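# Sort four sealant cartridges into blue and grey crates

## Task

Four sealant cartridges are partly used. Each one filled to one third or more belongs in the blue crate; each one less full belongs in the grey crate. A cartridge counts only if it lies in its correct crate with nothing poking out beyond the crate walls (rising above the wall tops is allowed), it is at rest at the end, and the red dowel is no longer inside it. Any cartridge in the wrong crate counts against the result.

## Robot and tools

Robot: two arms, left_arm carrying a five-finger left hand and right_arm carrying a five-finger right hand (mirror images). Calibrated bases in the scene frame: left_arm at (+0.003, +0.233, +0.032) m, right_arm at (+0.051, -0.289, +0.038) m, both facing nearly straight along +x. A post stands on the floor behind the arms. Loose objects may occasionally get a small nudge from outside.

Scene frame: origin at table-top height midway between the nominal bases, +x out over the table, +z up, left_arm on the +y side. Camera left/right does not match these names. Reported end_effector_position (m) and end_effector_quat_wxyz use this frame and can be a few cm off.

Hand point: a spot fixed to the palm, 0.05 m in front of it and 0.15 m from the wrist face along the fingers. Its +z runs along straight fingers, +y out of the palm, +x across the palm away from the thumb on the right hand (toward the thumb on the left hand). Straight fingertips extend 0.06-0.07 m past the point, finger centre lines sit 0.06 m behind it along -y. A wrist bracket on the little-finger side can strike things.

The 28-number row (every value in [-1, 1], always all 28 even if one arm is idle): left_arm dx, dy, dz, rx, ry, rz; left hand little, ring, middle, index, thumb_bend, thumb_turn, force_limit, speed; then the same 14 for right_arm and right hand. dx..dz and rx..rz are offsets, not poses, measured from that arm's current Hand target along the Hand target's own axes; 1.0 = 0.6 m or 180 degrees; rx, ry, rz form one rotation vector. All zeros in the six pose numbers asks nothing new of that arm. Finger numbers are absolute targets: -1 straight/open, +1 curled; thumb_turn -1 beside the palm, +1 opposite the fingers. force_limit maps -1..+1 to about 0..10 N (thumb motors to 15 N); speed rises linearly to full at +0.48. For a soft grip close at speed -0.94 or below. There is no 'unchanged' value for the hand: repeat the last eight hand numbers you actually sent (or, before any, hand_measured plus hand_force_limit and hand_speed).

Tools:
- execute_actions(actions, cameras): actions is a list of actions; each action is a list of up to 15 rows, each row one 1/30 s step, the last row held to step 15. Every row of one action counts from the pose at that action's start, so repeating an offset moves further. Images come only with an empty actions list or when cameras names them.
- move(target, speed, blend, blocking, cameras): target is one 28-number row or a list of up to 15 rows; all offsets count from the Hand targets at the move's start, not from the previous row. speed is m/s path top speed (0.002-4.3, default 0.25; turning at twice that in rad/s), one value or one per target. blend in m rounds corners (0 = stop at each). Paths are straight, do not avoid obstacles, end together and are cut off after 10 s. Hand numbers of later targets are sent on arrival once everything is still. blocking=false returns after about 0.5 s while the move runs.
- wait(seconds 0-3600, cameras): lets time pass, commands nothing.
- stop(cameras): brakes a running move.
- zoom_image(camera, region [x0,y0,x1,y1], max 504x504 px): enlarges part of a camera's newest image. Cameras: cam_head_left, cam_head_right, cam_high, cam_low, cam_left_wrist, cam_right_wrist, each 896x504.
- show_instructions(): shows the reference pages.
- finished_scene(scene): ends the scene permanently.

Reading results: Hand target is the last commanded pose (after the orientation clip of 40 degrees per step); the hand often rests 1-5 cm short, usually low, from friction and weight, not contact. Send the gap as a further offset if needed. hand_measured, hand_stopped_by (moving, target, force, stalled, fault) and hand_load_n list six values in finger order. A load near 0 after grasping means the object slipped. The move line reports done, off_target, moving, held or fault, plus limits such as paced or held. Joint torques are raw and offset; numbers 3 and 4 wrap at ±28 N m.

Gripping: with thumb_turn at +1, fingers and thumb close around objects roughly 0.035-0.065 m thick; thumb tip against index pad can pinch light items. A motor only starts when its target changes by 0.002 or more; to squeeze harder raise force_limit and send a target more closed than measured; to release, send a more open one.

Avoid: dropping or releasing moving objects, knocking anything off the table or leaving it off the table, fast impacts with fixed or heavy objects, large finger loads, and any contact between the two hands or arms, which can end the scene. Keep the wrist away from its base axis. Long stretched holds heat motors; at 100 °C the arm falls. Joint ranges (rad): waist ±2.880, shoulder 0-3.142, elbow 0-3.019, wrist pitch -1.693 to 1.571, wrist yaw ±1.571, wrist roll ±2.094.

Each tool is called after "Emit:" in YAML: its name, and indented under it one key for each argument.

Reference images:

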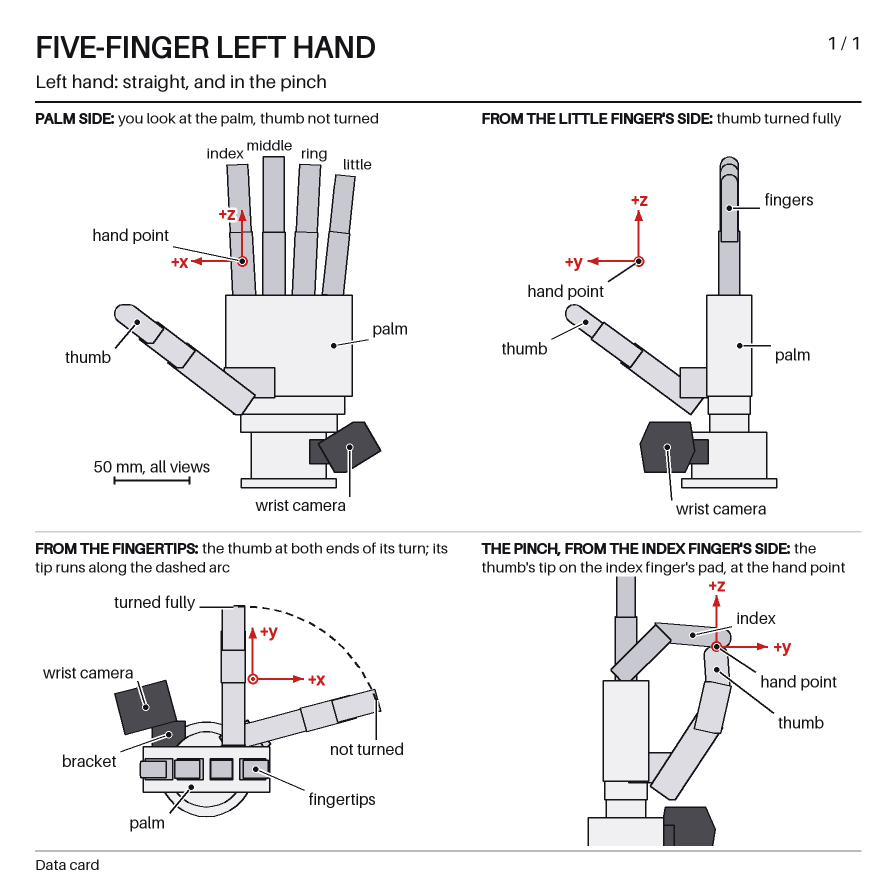

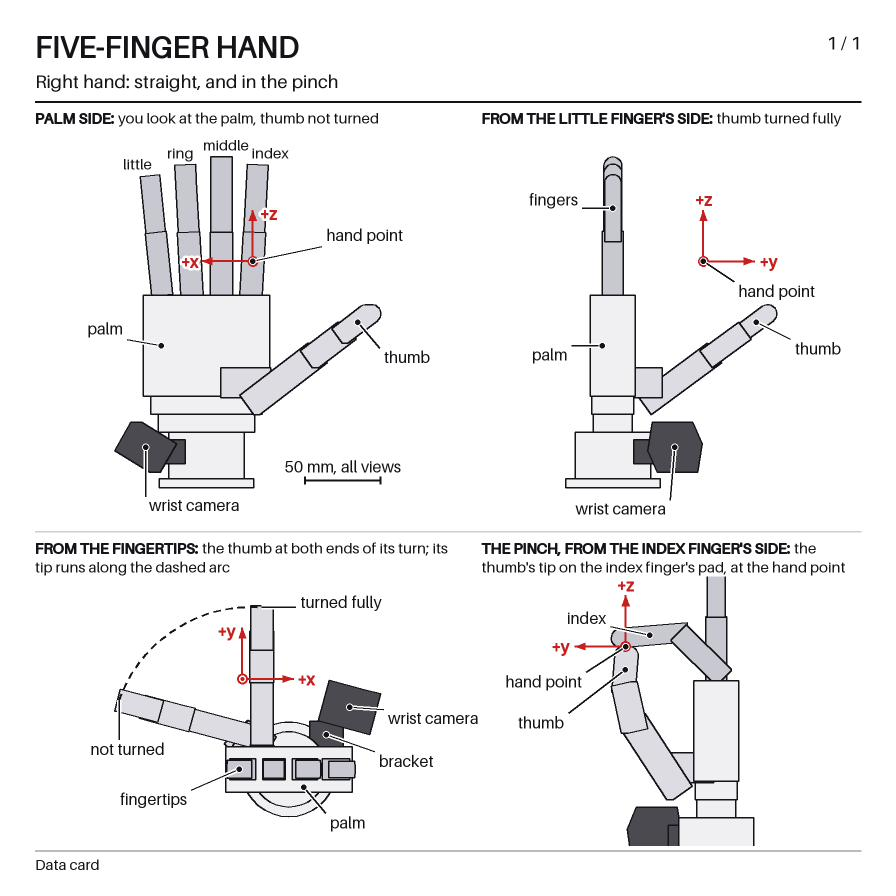

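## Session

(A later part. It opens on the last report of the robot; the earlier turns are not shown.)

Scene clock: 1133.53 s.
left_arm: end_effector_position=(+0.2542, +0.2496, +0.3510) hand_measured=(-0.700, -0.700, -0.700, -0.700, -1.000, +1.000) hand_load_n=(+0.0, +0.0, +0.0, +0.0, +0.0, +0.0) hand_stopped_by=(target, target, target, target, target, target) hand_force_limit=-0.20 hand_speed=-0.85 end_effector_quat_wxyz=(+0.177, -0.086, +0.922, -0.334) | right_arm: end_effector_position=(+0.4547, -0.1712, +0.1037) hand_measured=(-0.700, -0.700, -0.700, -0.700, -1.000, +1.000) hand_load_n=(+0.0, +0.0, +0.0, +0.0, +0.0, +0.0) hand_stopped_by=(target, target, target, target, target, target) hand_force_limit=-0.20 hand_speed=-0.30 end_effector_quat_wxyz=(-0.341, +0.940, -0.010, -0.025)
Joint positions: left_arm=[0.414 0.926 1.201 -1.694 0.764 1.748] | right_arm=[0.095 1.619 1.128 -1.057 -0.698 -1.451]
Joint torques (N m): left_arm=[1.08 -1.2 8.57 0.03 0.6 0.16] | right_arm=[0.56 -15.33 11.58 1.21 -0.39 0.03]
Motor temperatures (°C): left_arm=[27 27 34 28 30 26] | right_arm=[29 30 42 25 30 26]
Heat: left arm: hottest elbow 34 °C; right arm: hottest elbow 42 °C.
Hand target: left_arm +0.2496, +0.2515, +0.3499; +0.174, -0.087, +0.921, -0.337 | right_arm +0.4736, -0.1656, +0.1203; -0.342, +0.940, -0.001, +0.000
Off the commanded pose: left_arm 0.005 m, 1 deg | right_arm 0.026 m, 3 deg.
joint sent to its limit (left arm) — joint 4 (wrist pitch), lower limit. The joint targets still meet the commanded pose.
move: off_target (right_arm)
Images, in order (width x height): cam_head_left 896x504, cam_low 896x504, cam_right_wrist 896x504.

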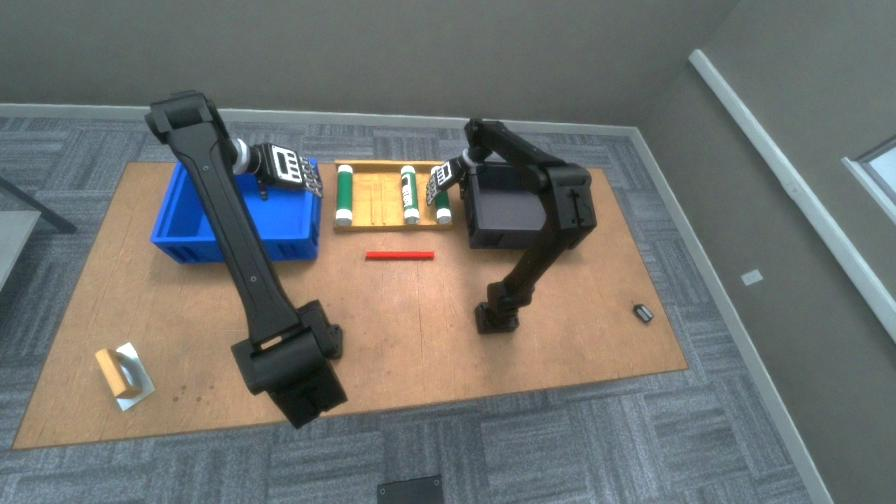

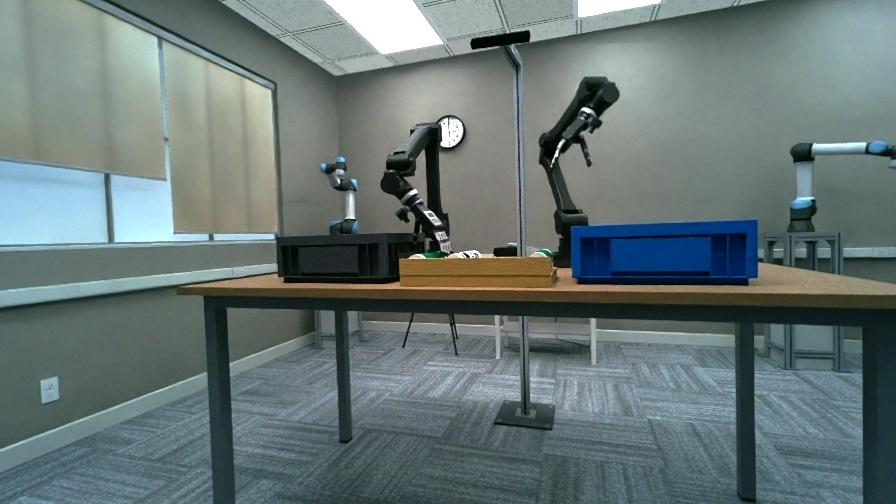

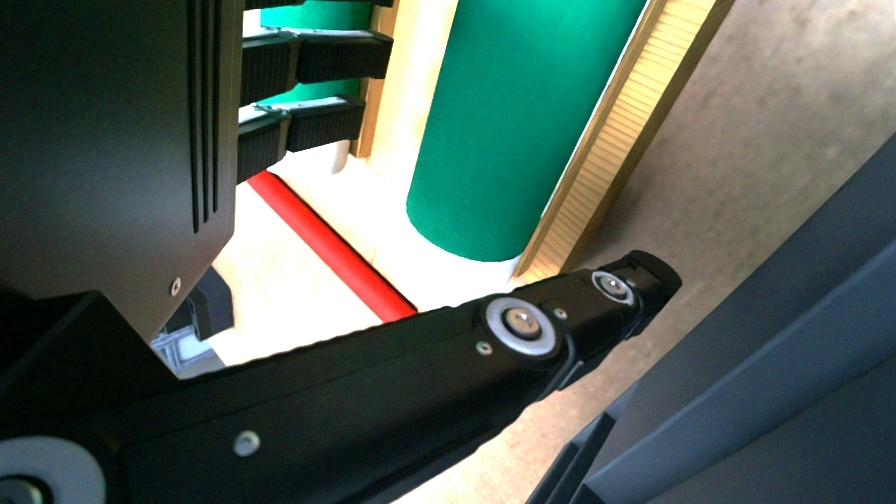

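Emit:
move:
  target: [0,0,0,0,0,0,-0.7,-0.7,-0.7,-0.7,-1,1,-0.2,-0.85,0,0.0449,0.0603,0,0,0,-0.7,-0.7,-0.7,-0.7,-1,1,-0.2,-0.3]
  cameras: ["cam_low","cam_right_wrist","cam_head_left"]
  speed: 0.08

Emit:
zoom_image:
  camera: "cam_low"
  region: [380, 200, 480, 270]

Emit:
zoom_image:
  camera: "cam_head_left"
  region: [390, 140, 520, 240]

Scene clock: 1144.60 s.
left_arm: end_effector_position=(+0.2542, +0.2496, +0.3510) hand_measured=(-0.700, -0.700, -0.700, -0.700, -1.000, +1.000) hand_load_n=(+0.0, +0.0, +0.0, +0.0, +0.0, +0.0) hand_stopped_by=(target, target, target, target, target, target) hand_force_limit=-0.20 hand_speed=-0.85 end_effector_quat_wxyz=(+0.177, -0.086, +0.922, -0.334) | right_arm: end_effector_position=(+0.4783, -0.1677, +0.0895) hand_measured=(-0.700, -0.700, -0.700, -0.700, -1.000, +1.000) hand_load_n=(+0.0, +0.0, +0.0, +0.0, +0.0, +0.0) hand_stopped_by=(target, target, target, target, target, target) hand_force_limit=-0.20 hand_speed=-0.30 end_effector_quat_wxyz=(-0.344, +0.939, +0.003, +0.014)
Joint positions: left_arm=[0.414 0.926 1.201 -1.694 0.764 1.748] | right_arm=[0.098 1.639 1.116 -0.937 -0.696 -1.443]
Joint torques (N m): left_arm=[1.49 -1.32 8.49 0.06 0.59 0.13] | right_arm=[1.08 -12.81 7.61 1.47 -0.4 0.03]
Heat: left arm: hottest elbow 34 °C; right arm: hottest elbow 43 °C.
Hand target: left_arm +0.2496, +0.2515, +0.3499; +0.174, -0.087, +0.921, -0.337 | right_arm +0.4735, -0.1631, +0.0752; -0.342, +0.940, -0.001, +0.000
Off the commanded pose: left_arm 0.005 m, 1 deg | right_arm 0.016 m, 2 deg.
joint sent to its limit (left arm) — joint 4 (wrist pitch), lower limit. The joint targets still meet the commanded pose.
move: off_target (right_arm)
Images, in order (width x height): cam_head_left 896x504, cam_low 896x504, cam_right_wrist 896x504.

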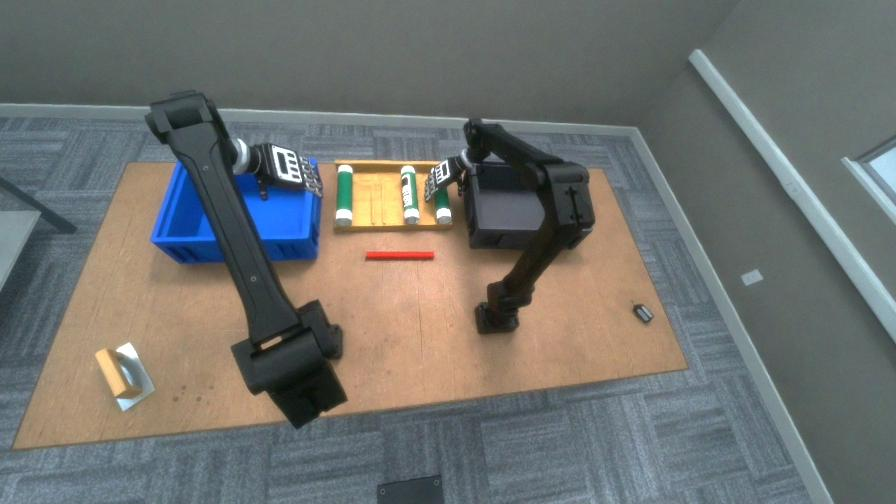

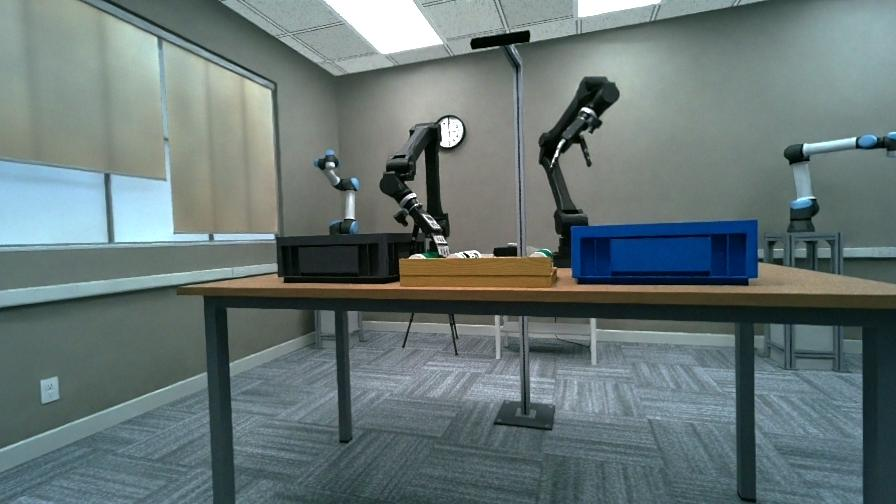

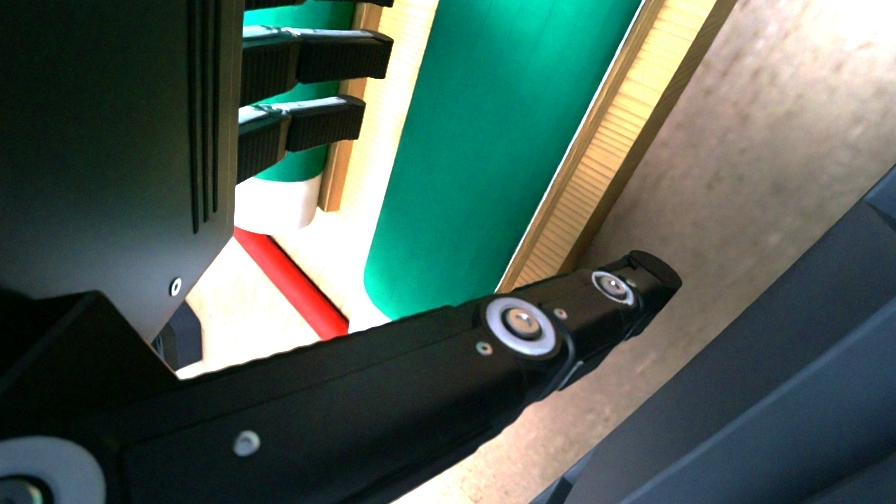

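Scaled by 5.040.

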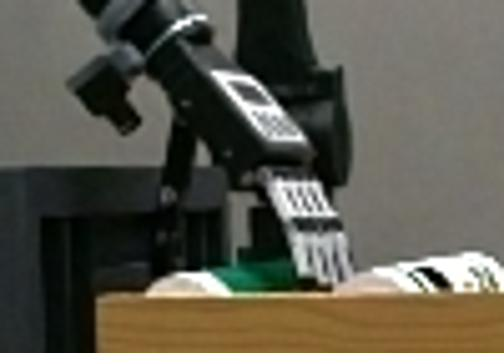

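Scaled by 3.877.

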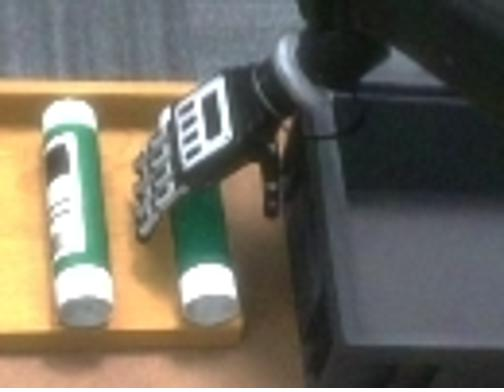

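Emit:
move:
  target:
    - [0,0,0,0,0,0,-0.7,-0.7,-0.7,-0.7,-1,1,-0.2,-0.85,0,0.0217,0.0362,0,0,0,-0.7,-0.7,-0.7,-0.7,-1,1,-0.2,-0.3]
    - [0,0,0,0,0,0,-0.7,-0.7,-0.7,-0.7,-1,1,-0.2,-0.85,0,0.0217,0.0362,0,0,0,-0.3,-0.3,-0.3,-0.3,-0.6,1,-0.4,-0.85]
  cameras: ["cam_low","cam_right_wrist","cam_head_left"]
  speed: 0.06

Emit:
zoom_image:
  camera: "cam_low"
  region: [380, 200, 480, 270]

Emit:
zoom_image:
  camera: "cam_head_left"
  region: [390, 140, 520, 240]

Scene clock: 1154.30 s.
left_arm: end_effector_position=(+0.2542, +0.2496, +0.3510) hand_measured=(-0.700, -0.700, -0.700, -0.700, -1.000, +1.000) hand_load_n=(+0.5, +0.0, +0.0, +0.0, +0.0, +0.0) hand_stopped_by=(target, target, target, target, target, target) hand_force_limit=-0.20 hand_speed=-0.85 end_effector_quat_wxyz=(+0.177, -0.086, +0.922, -0.334) | right_arm: end_effector_position=(+0.4786, -0.1603, +0.0644) hand_measured=(-0.300, -0.300, -0.300, -0.300, -0.600, +1.000) hand_load_n=(+0.0, +0.0, +0.5, +0.0, +0.0, +0.0) hand_stopped_by=(target, target, target, target, target, target) hand_force_limit=-0.40 hand_speed=-0.85 end_effector_quat_wxyz=(-0.346, +0.938, +0.005, +0.014)
Joint positions: left_arm=[0.414 0.926 1.201 -1.694 0.764 1.748] | right_arm=[0.113 1.677 1.088 -0.861 -0.699 -1.43]
Joint torques (N m): left_arm=[1.38 -1.44 8.46 0.1 0.59 0.15] | right_arm=[0.56 -12.86 7.39 1.37 -0.29 -0.01]
Heat: left arm: hottest elbow 34 °C; right arm: hottest elbow 42 °C.
Hand target: left_arm +0.2496, +0.2515, +0.3499; +0.174, -0.087, +0.921, -0.337 | right_arm +0.4734, -0.1590, +0.0501; -0.342, +0.940, -0.001, +0.000
Off the commanded pose: left_arm 0.005 m, 1 deg | right_arm 0.015 m, 2 deg.
joint sent to its limit (left arm) — joint 4 (wrist pitch), lower limit. The joint targets still meet the commanded pose.
move: off_target (right_arm); target 2's new numbers were sent with right_arm's hand 0.015 m and 2 deg from that target
Images, in order (width x height): cam_head_left 896x504, cam_low 896x504, cam_right_wrist 896x504.

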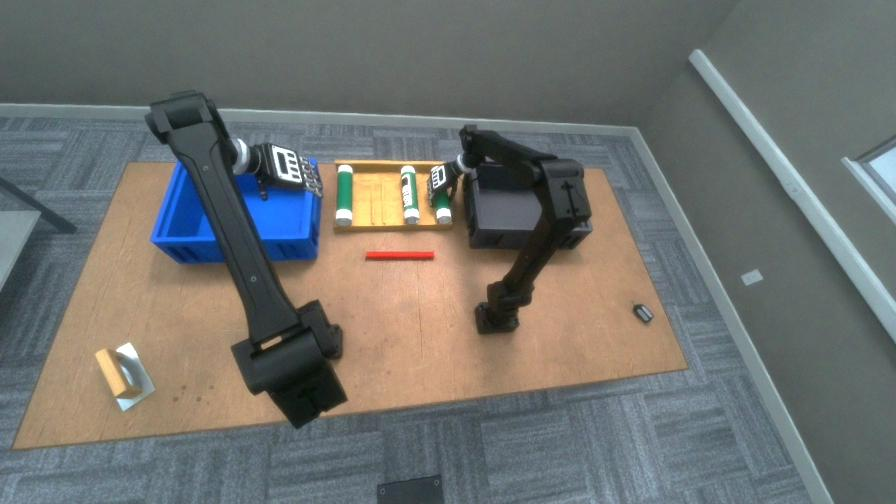

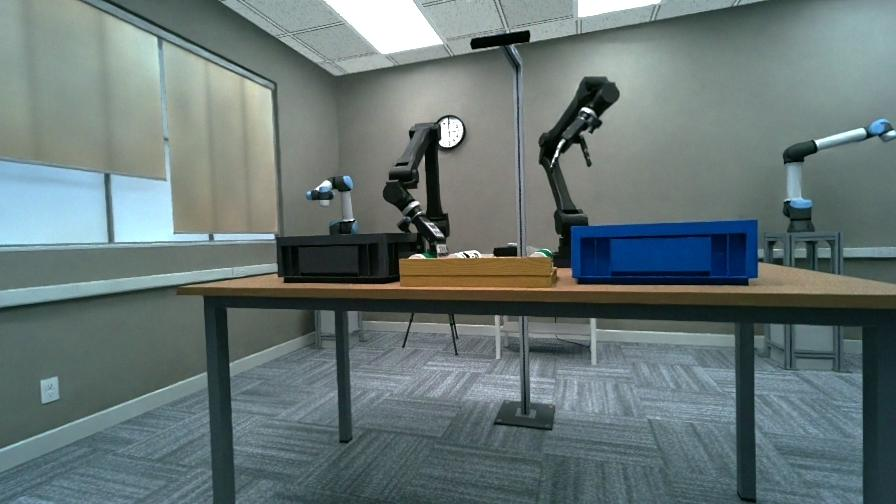

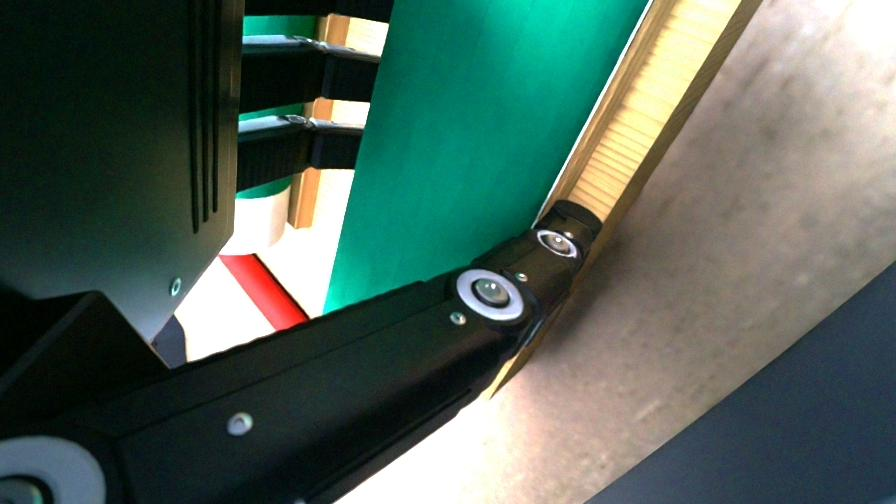

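Scaled by 5.040.

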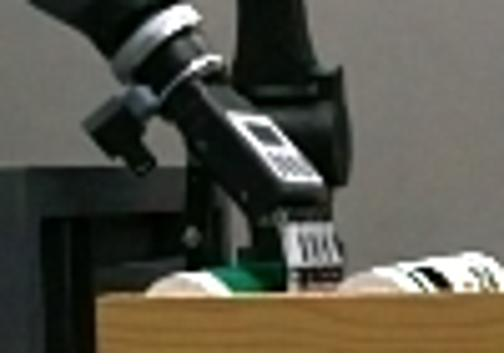

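Scaled by 3.877.

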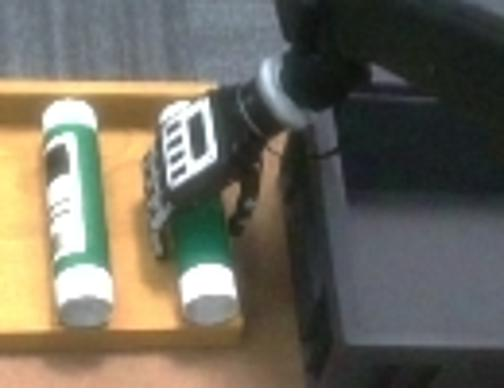

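Emit:
move:
  target: [0,0,0,0,0,0,-0.7,-0.7,-0.7,-0.7,-1,1,-0.2,-0.85,0,0,0,0,0,0,0.1,0.1,0.1,0.1,0.1,1,-0.2,-0.92]
  cameras: ["cam_low","cam_right_wrist","cam_head_left"]
  speed: 0.06

Emit:
zoom_image:
  camera: "cam_head_left"
  region: [390, 140, 520, 240]

Scene clock: 1158.90 s.
left_arm: end_effector_position=(+0.2542, +0.2496, +0.3510) hand_measured=(-0.700, -0.700, -0.700, -0.700, -1.000, +1.000) hand_load_n=(+0.0, +0.0, -0.5, -0.5, +0.0, +0.0) hand_stopped_by=(target, target, target, target, target, target) hand_force_limit=-0.20 hand_speed=-0.85 end_effector_quat_wxyz=(+0.177, -0.086, +0.922, -0.334) | right_arm: end_effector_position=(+0.4782, -0.1563, +0.0634) hand_measured=(-0.078, -0.108, -0.190, -0.130, -0.510, +1.000) hand_load_n=(+4.0, +3.0, +0.0, +2.5, +7.0, +2.0) hand_stopped_by=(force, force, force, force, force, target) hand_force_limit=-0.20 hand_speed=-0.92 end_effector_quat_wxyz=(-0.348, +0.937, +0.009, +0.013)
Joint positions: left_arm=[0.414 0.926 1.201 -1.694 0.764 1.748] | right_arm=[0.121 1.68 1.088 -0.857 -0.702 -1.43]
Joint torques (N m): left_arm=[1.2 -1.08 8.55 0.08 0.59 0.16] | right_arm=[-0.21 -12.98 7.25 1.32 -0.15 -0.02]
Heat: left arm: hottest elbow 34 °C; right arm: hottest elbow 42 °C.
Hand target: left_arm +0.2496, +0.2515, +0.3499; +0.174, -0.087, +0.921, -0.337 | right_arm +0.4734, -0.1590, +0.0502; -0.342, +0.940, -0.001, +0.000
Off the commanded pose: left_arm 0.005 m, 1 deg | right_arm 0.014 m, 2 deg.
joint sent to its limit (left arm) — joint 4 (wrist pitch), lower limit. The joint targets still meet the commanded pose.
move: done
Images, in order (width x height): cam_head_left 896x504, cam_low 896x504, cam_right_wrist 896x504.

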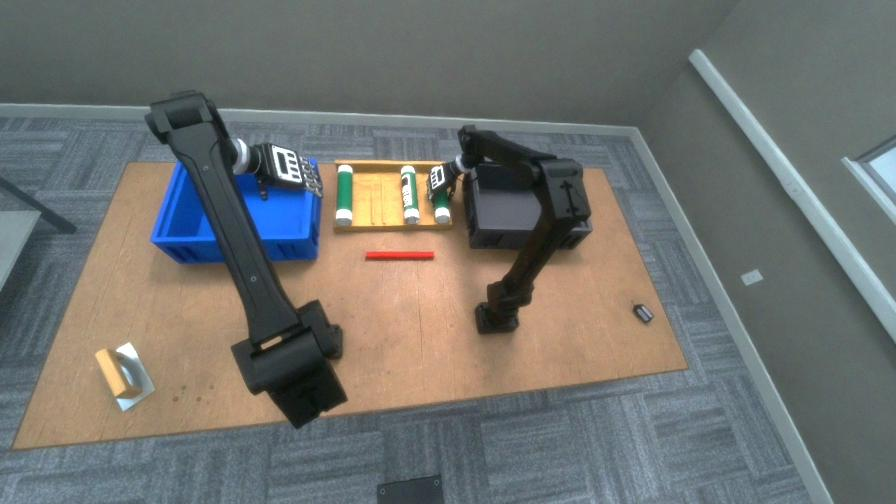

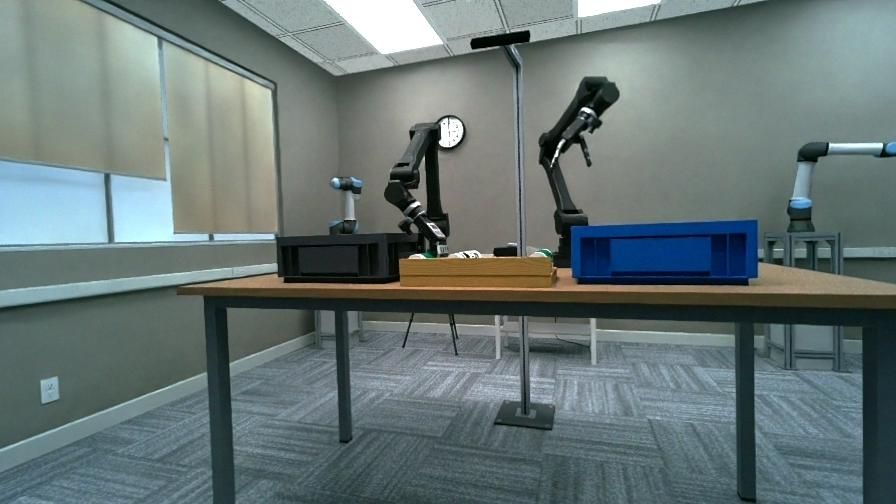

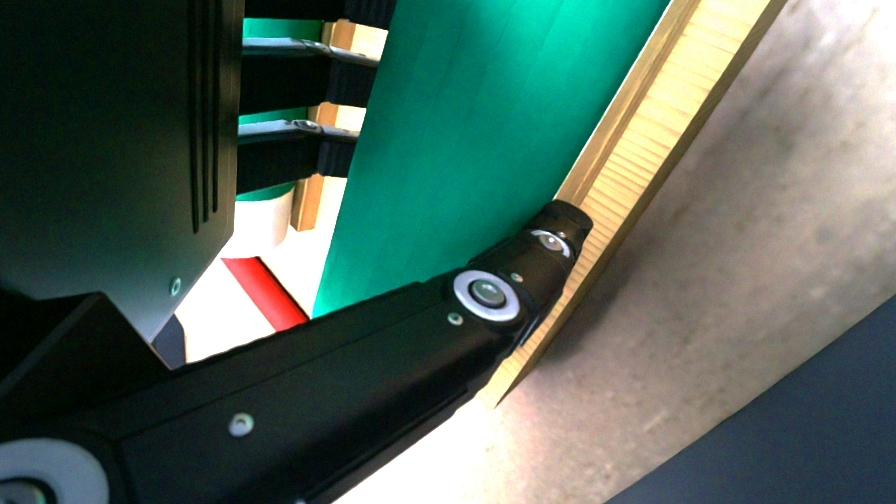

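Scaled by 3.877.

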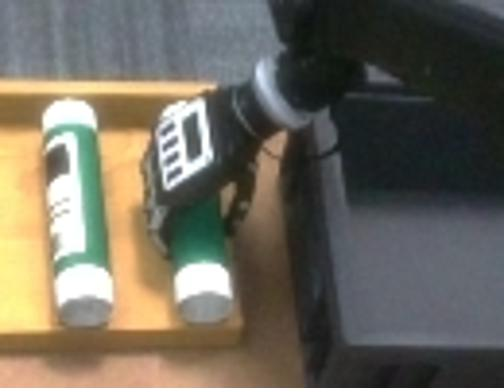

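Emit:
move:
  target: [0,0,0,0,0,0,-0.7,-0.7,-0.7,-0.7,-1,1,-0.2,-0.85,0,0,0,0,0,0,0.12,0.12,0.12,0.12,0.15,1,-0.05,-0.92]
  cameras: ["cam_right_wrist"]
  speed: 0.06

Scene clock: 1165.43 s.
left_arm: end_effector_position=(+0.2542, +0.2496, +0.3510) hand_measured=(-0.700, -0.700, -0.700, -0.700, -1.000, +1.000) hand_load_n=(+0.0, +0.0, +0.0, +0.0, +0.0, +0.0) hand_stopped_by=(target, target, target, target, target, target) hand_force_limit=-0.20 hand_speed=-0.85 end_effector_quat_wxyz=(+0.177, -0.086, +0.922, -0.334) | right_arm: end_effector_position=(+0.4780, -0.1542, +0.0630) hand_measured=(-0.020, -0.050, -0.110, -0.088, -0.514, +1.000) hand_load_n=(+4.0, +4.5, +4.5, +3.0, +12.5, +4.0) hand_stopped_by=(force, force, force, force, force, target) hand_force_limit=-0.05 hand_speed=-0.92 end_effector_quat_wxyz=(-0.349, +0.937, +0.011, +0.012)
Joint positions: left_arm=[0.414 0.926 1.201 -1.694 0.764 1.748] | right_arm=[0.124 1.682 1.088 -0.855 -0.705 -1.43]
Joint torques (N m): left_arm=[1.44 -1.38 8.55 0.02 0.59 0.16] | right_arm=[-0.32 -13.33 7.3 1.09 -0.09 -0.01]
Heat: left arm: hottest elbow 34 °C; right arm: hottest elbow 42 °C.
Hand target: left_arm +0.2496, +0.2515, +0.3499; +0.174, -0.087, +0.921, -0.337 | right_arm +0.4735, -0.1590, +0.0501; -0.342, +0.940, -0.001, +0.000
Off the commanded pose: left_arm 0.005 m, 1 deg | right_arm 0.014 m, 2 deg.
joint sent to its limit (left arm) — joint 4 (wrist pitch), lower limit. The joint targets still meet the commanded pose.
move: done

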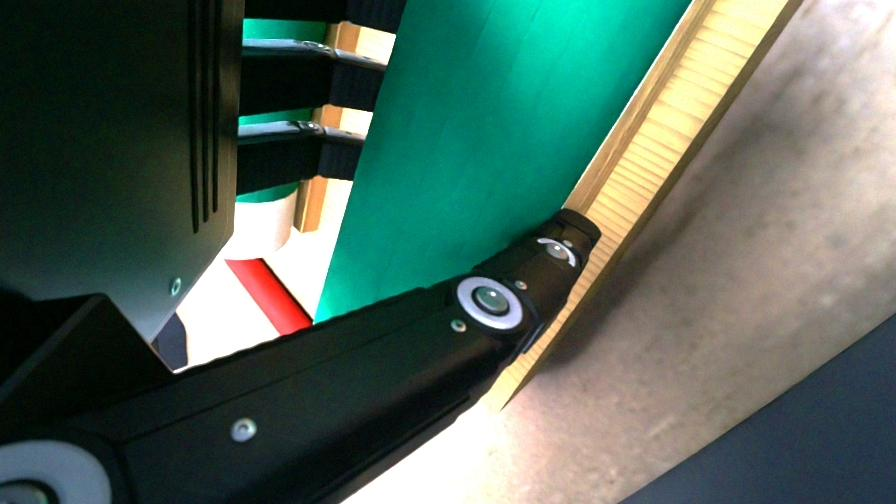

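Emit:
move:
  target:
    - [0,0,0,0,0,0,-0.7,-0.7,-0.7,-0.7,-1,1,-0.2,-0.85,0,-0.0965,-0.1148,0,0,0,0.12,0.12,0.12,0.12,0.15,1,-0.05,-0.92]
    - [0,0,0,0,0,0,-0.7,-0.7,-0.7,-0.7,-1,1,-0.2,-0.85,-0.089,-0.51,-0.247,0,0,0,0.12,0.12,0.12,0.12,0.15,1,-0.05,-0.92]
  cameras: ["cam_high","cam_right_wrist","cam_low"]
  speed: 0.1
  blend: 0.02

Scene clock: 1200.80 s.
left_arm: end_effector_position=(+0.2542, +0.2496, +0.3510) hand_measured=(-0.700, -0.700, -0.700, -0.700, -1.000, +1.000) hand_load_n=(+0.0, +0.0, +0.0, +0.0, +0.0, +0.0) hand_stopped_by=(target, target, target, target, target, target) hand_force_limit=-0.20 hand_speed=-0.85 end_effector_quat_wxyz=(+0.177, -0.086, +0.922, -0.334) | right_arm: end_effector_position=(+0.4137, -0.0282, +0.3250) hand_measured=(-0.020, -0.050, -0.110, -0.088, -0.514, +1.000) hand_load_n=(+3.5, +4.5, +0.0, +4.0, +12.0, +4.5) hand_stopped_by=(force, force, force, force, force, target) hand_force_limit=-0.05 hand_speed=-0.92 end_effector_quat_wxyz=(-0.326, +0.945, -0.013, -0.030)
Joint positions: left_arm=[0.414 0.926 1.201 -1.694 0.764 1.748] | right_arm=[0.441 1.46 1.542 -1.385 -0.618 -1.02]
Joint torques (N m): left_arm=[0.97 -1.08 8.58 0.06 0.58 0.15] | right_arm=[0.38 -14.86 15.65 0.88 -0.49 0.01]
Heat: left arm: hottest elbow 34 °C; right arm: hottest elbow 42 °C.
Hand target: left_arm +0.2496, +0.2515, +0.3499; +0.174, -0.087, +0.921, -0.337 | right_arm +0.4206, -0.0199, +0.3604; -0.342, +0.940, -0.001, +0.000
Off the commanded pose: left_arm 0.005 m, 1 deg | right_arm 0.037 m, 4 deg.
joint sent to its limit (left arm) — joint 4 (wrist pitch), lower limit. The joint targets still meet the commanded pose.
move: off_target (right_arm)
Images, in order (width x height): cam_high 896x504, cam_low 896x504, cam_right_wrist 896x504.

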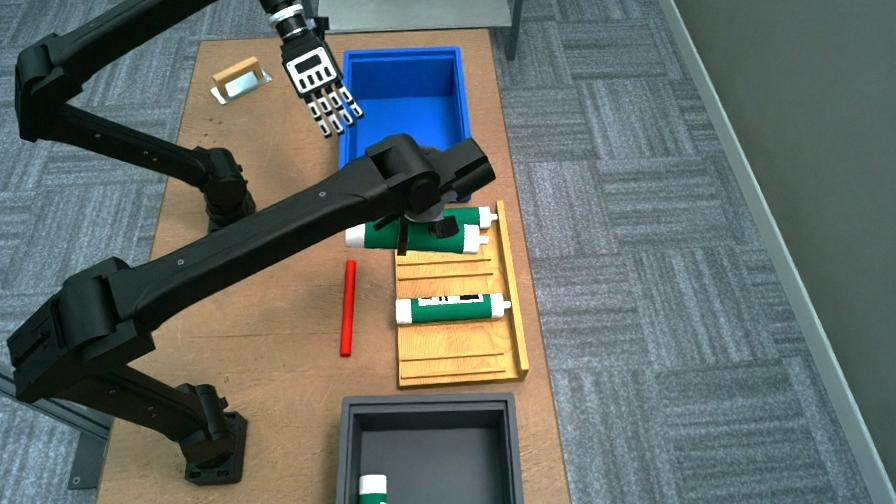

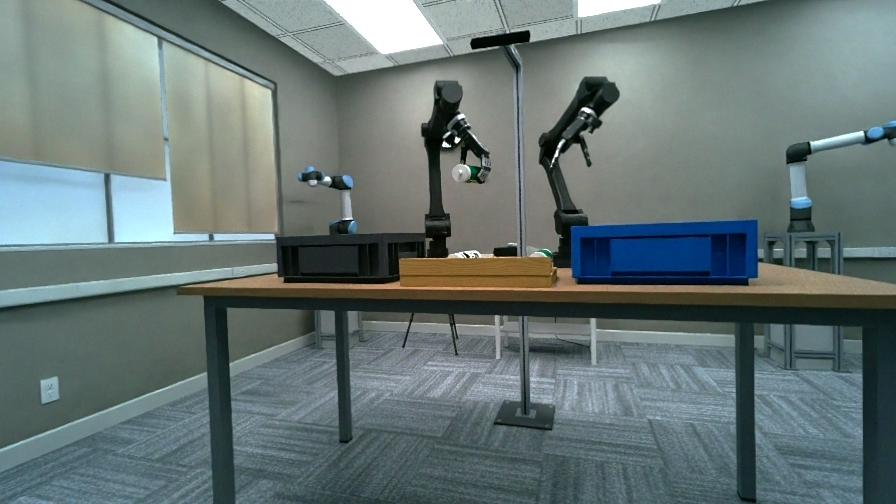

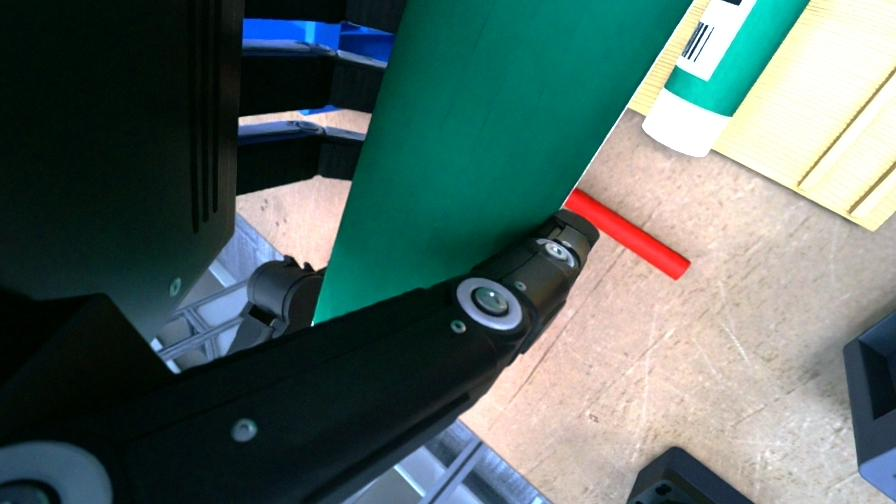

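Emit:
move:
  target: [0,0,0,0,0,0,-0.7,-0.7,-0.7,-0.7,-1,1,-0.2,-0.85,0,0,0,0.5004,-0.1455,0.5623,0.12,0.12,0.12,0.12,0.15,1,-0.05,-0.92]
  cameras: ["all"]
  speed: 0.2

Scene clock: 1211.57 s.
left_arm: end_effector_position=(+0.2542, +0.2496, +0.3510) hand_measured=(-0.700, -0.700, -0.700, -0.700, -1.000, +1.000) hand_load_n=(+0.0, +0.0, +0.0, -0.5, +0.0, +0.0) hand_stopped_by=(target, target, target, target, target, target) hand_force_limit=-0.20 hand_speed=-0.85 end_effector_quat_wxyz=(+0.177, -0.086, +0.922, -0.334) | right_arm: end_effector_position=(+0.4251, -0.0207, +0.3483) hand_measured=(-0.020, -0.050, -0.110, -0.088, -0.514, +1.000) hand_load_n=(+3.5, +4.0, +0.0, +4.0, +12.0, +4.0) hand_stopped_by=(force, force, force, force, force, target) hand_force_limit=-0.05 hand_speed=-0.92 end_effector_quat_wxyz=(+0.689, -0.134, +0.599, +0.385)
Joint positions: left_arm=[0.414 0.926 1.201 -1.694 0.764 1.748] | right_arm=[0.4 1.372 0.392 1.242 -0.324 1.944]
Joint torques (N m): left_arm=[1.08 -1.2 8.57 0.05 0.6 0.17] | right_arm=[0.73 -8.41 7.23 4.08 0.27 0.33]
Heat: left arm: hottest elbow 34 °C; right arm: hottest elbow 43 °C.
Hand target: left_arm +0.2496, +0.2515, +0.3499; +0.174, -0.087, +0.921, -0.337 | right_arm +0.4204, -0.0198, +0.3604; +0.695, -0.128, +0.583, +0.400
Off the commanded pose: left_arm 0.005 m, 1 deg | right_arm 0.013 m, 3 deg.
joint sent to its limit (left arm) — joint 4 (wrist pitch), lower limit. The joint targets still meet the commanded pose.
move: off_target (right_arm)

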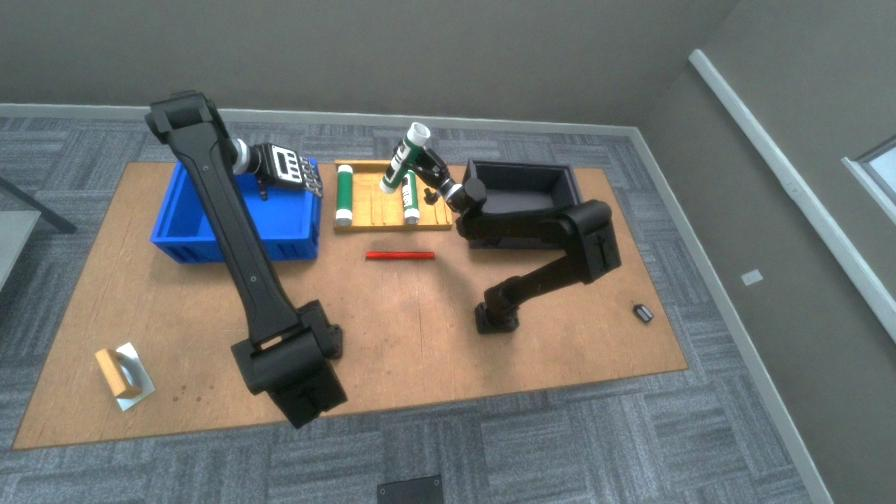

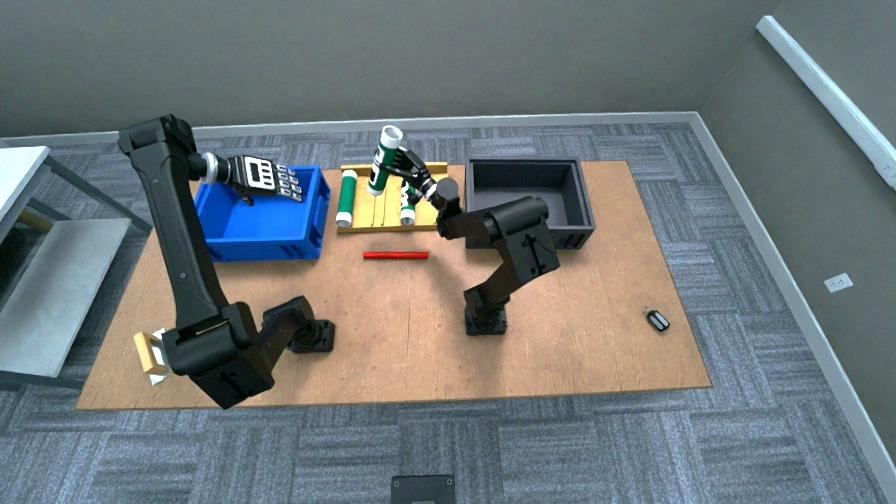

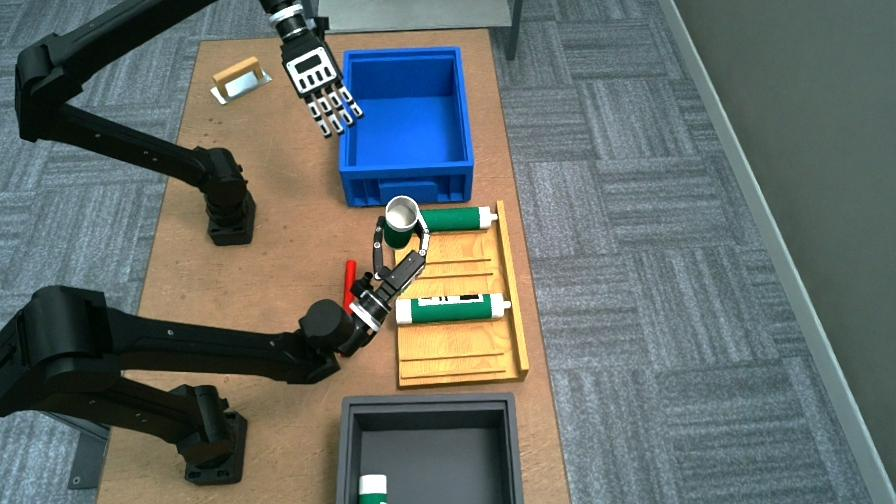

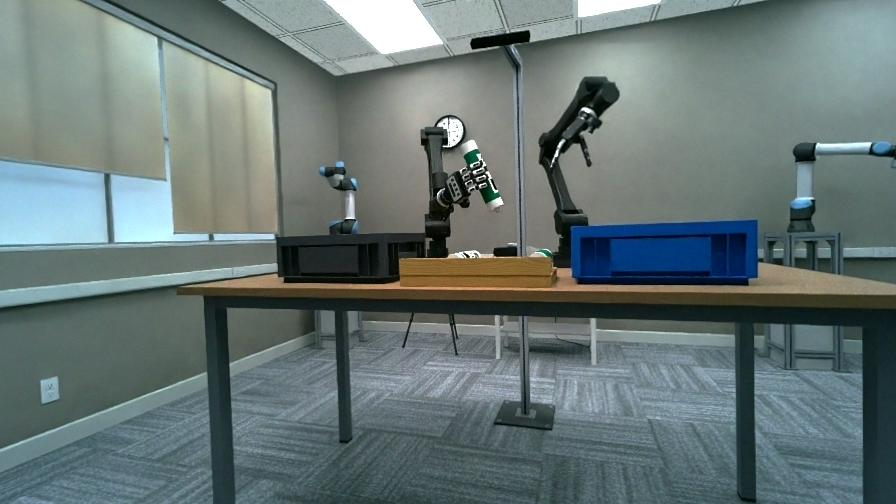

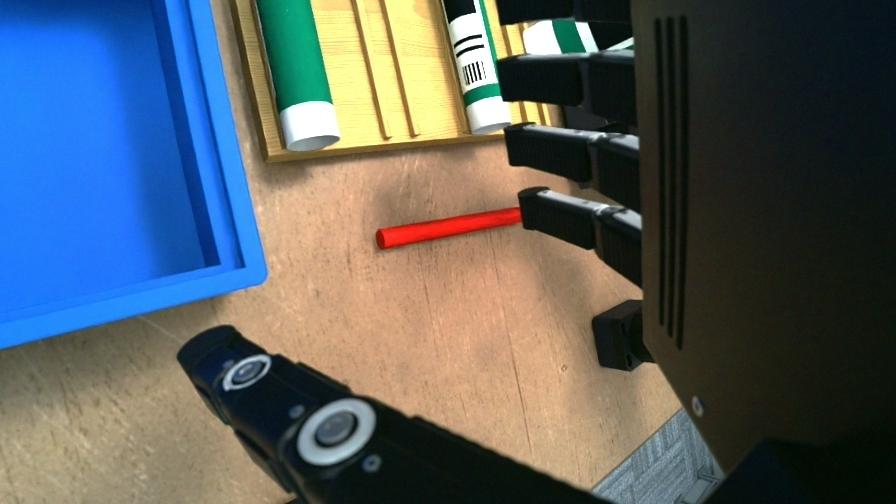

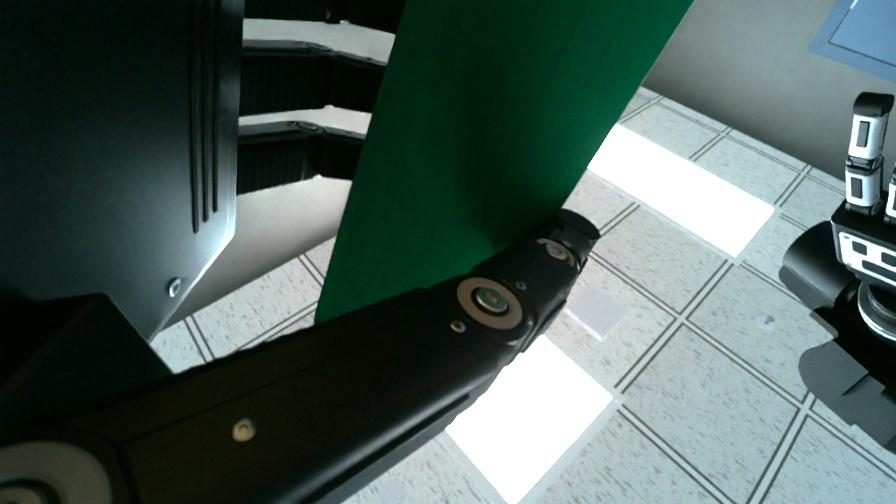

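Emit:
zoom_image:
  camera: "cam_high"
  region: [375, 185, 435, 265]

Emit:
zoom_image:
  camera: "cam_head_right"
  region: [360, 110, 420, 200]

Scaled by 6.300.

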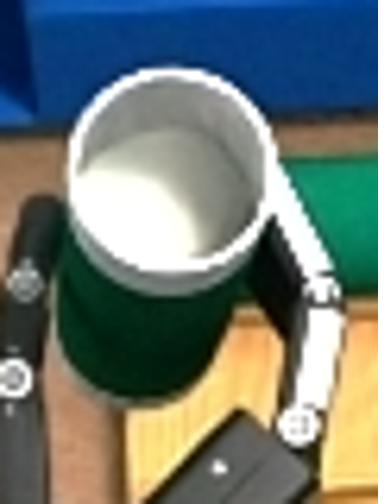

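Scaled by 5.600.

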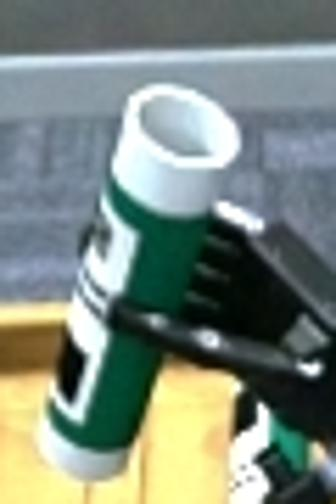

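Emit:
move:
  target: [0,0,0,0,0,0,-0.7,-0.7,-0.7,-0.7,-1,1,-0.2,-0.85,0,0,0,-0.5004,0.1455,-0.5623,0.12,0.12,0.12,0.12,0.15,1,-0.05,-0.92]
  cameras: ["cam_high","cam_low"]
  speed: 0.2

Scene clock: 1232.57 s.
left_arm: end_effector_position=(+0.2542, +0.2496, +0.3510) hand_measured=(-0.700, -0.700, -0.700, -0.700, -1.000, +1.000) hand_load_n=(+0.0, +0.0, -0.5, +0.0, +0.0, +0.0) hand_stopped_by=(target, target, target, target, target, target) hand_force_limit=-0.20 hand_speed=-0.85 end_effector_quat_wxyz=(+0.177, -0.086, +0.922, -0.334) | right_arm: end_effector_position=(+0.4088, -0.0291, +0.3371) hand_measured=(-0.020, -0.050, -0.110, -0.088, -0.514, +1.000) hand_load_n=(+3.5, +4.5, +0.0, +4.0, +12.0, +4.5) hand_stopped_by=(force, force, force, force, force, target) hand_force_limit=-0.05 hand_speed=-0.92 end_effector_quat_wxyz=(-0.331, +0.943, -0.019, -0.022)
Joint positions: left_arm=[0.414 0.926 1.201 -1.694 0.764 1.748] | right_arm=[0.442 1.434 1.545 -1.386 -0.617 -0.998]
Joint torques (N m): left_arm=[1.38 -1.26 8.49 0.03 0.6 0.17] | right_arm=[0.79 -12.4 15.65 0.99 -0.49 -0.25]
Heat: left arm: hottest elbow 34 °C; right arm: hottest elbow 44 °C.
Hand target: left_arm +0.2496, +0.2515, +0.3499; +0.174, -0.087, +0.921, -0.337 | right_arm +0.4205, -0.0199, +0.3605; -0.342, +0.940, -0.001, +0.000
Off the commanded pose: left_arm 0.005 m, 1 deg | right_arm 0.028 m, 4 deg.
joint sent to its limit (left arm) — joint 4 (wrist pitch), lower limit. The joint targets still meet the commanded pose.
move: off_target (right_arm)

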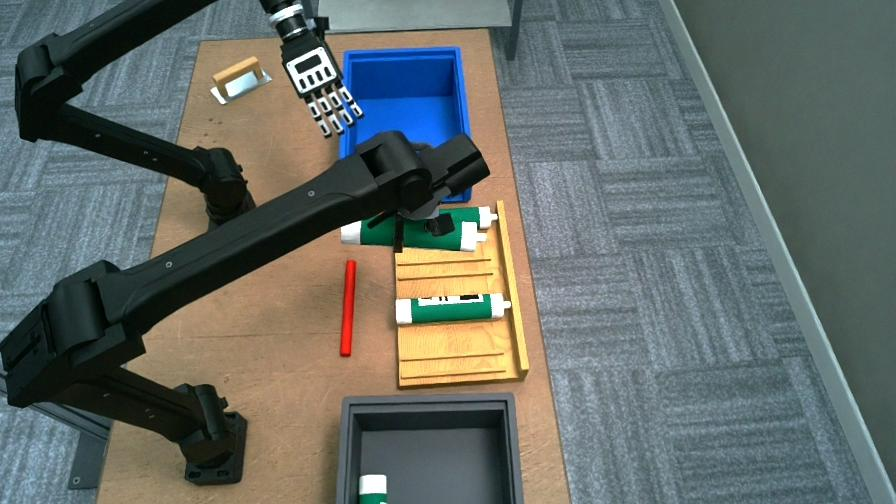

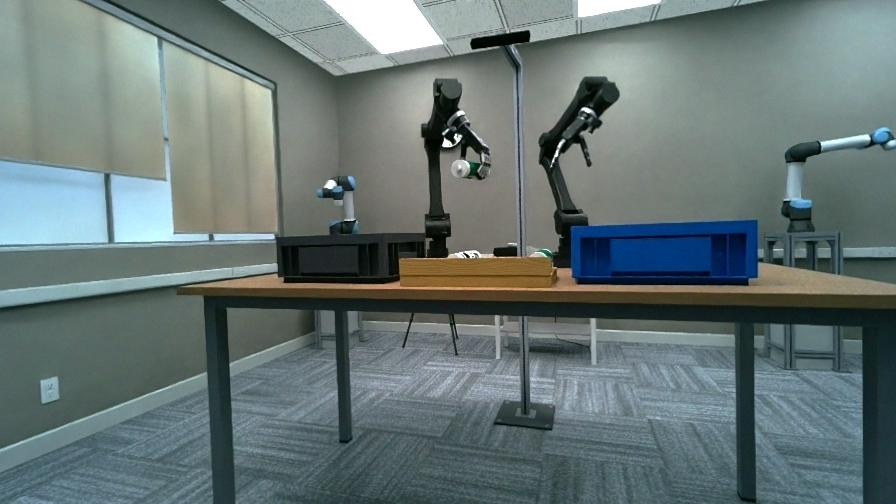

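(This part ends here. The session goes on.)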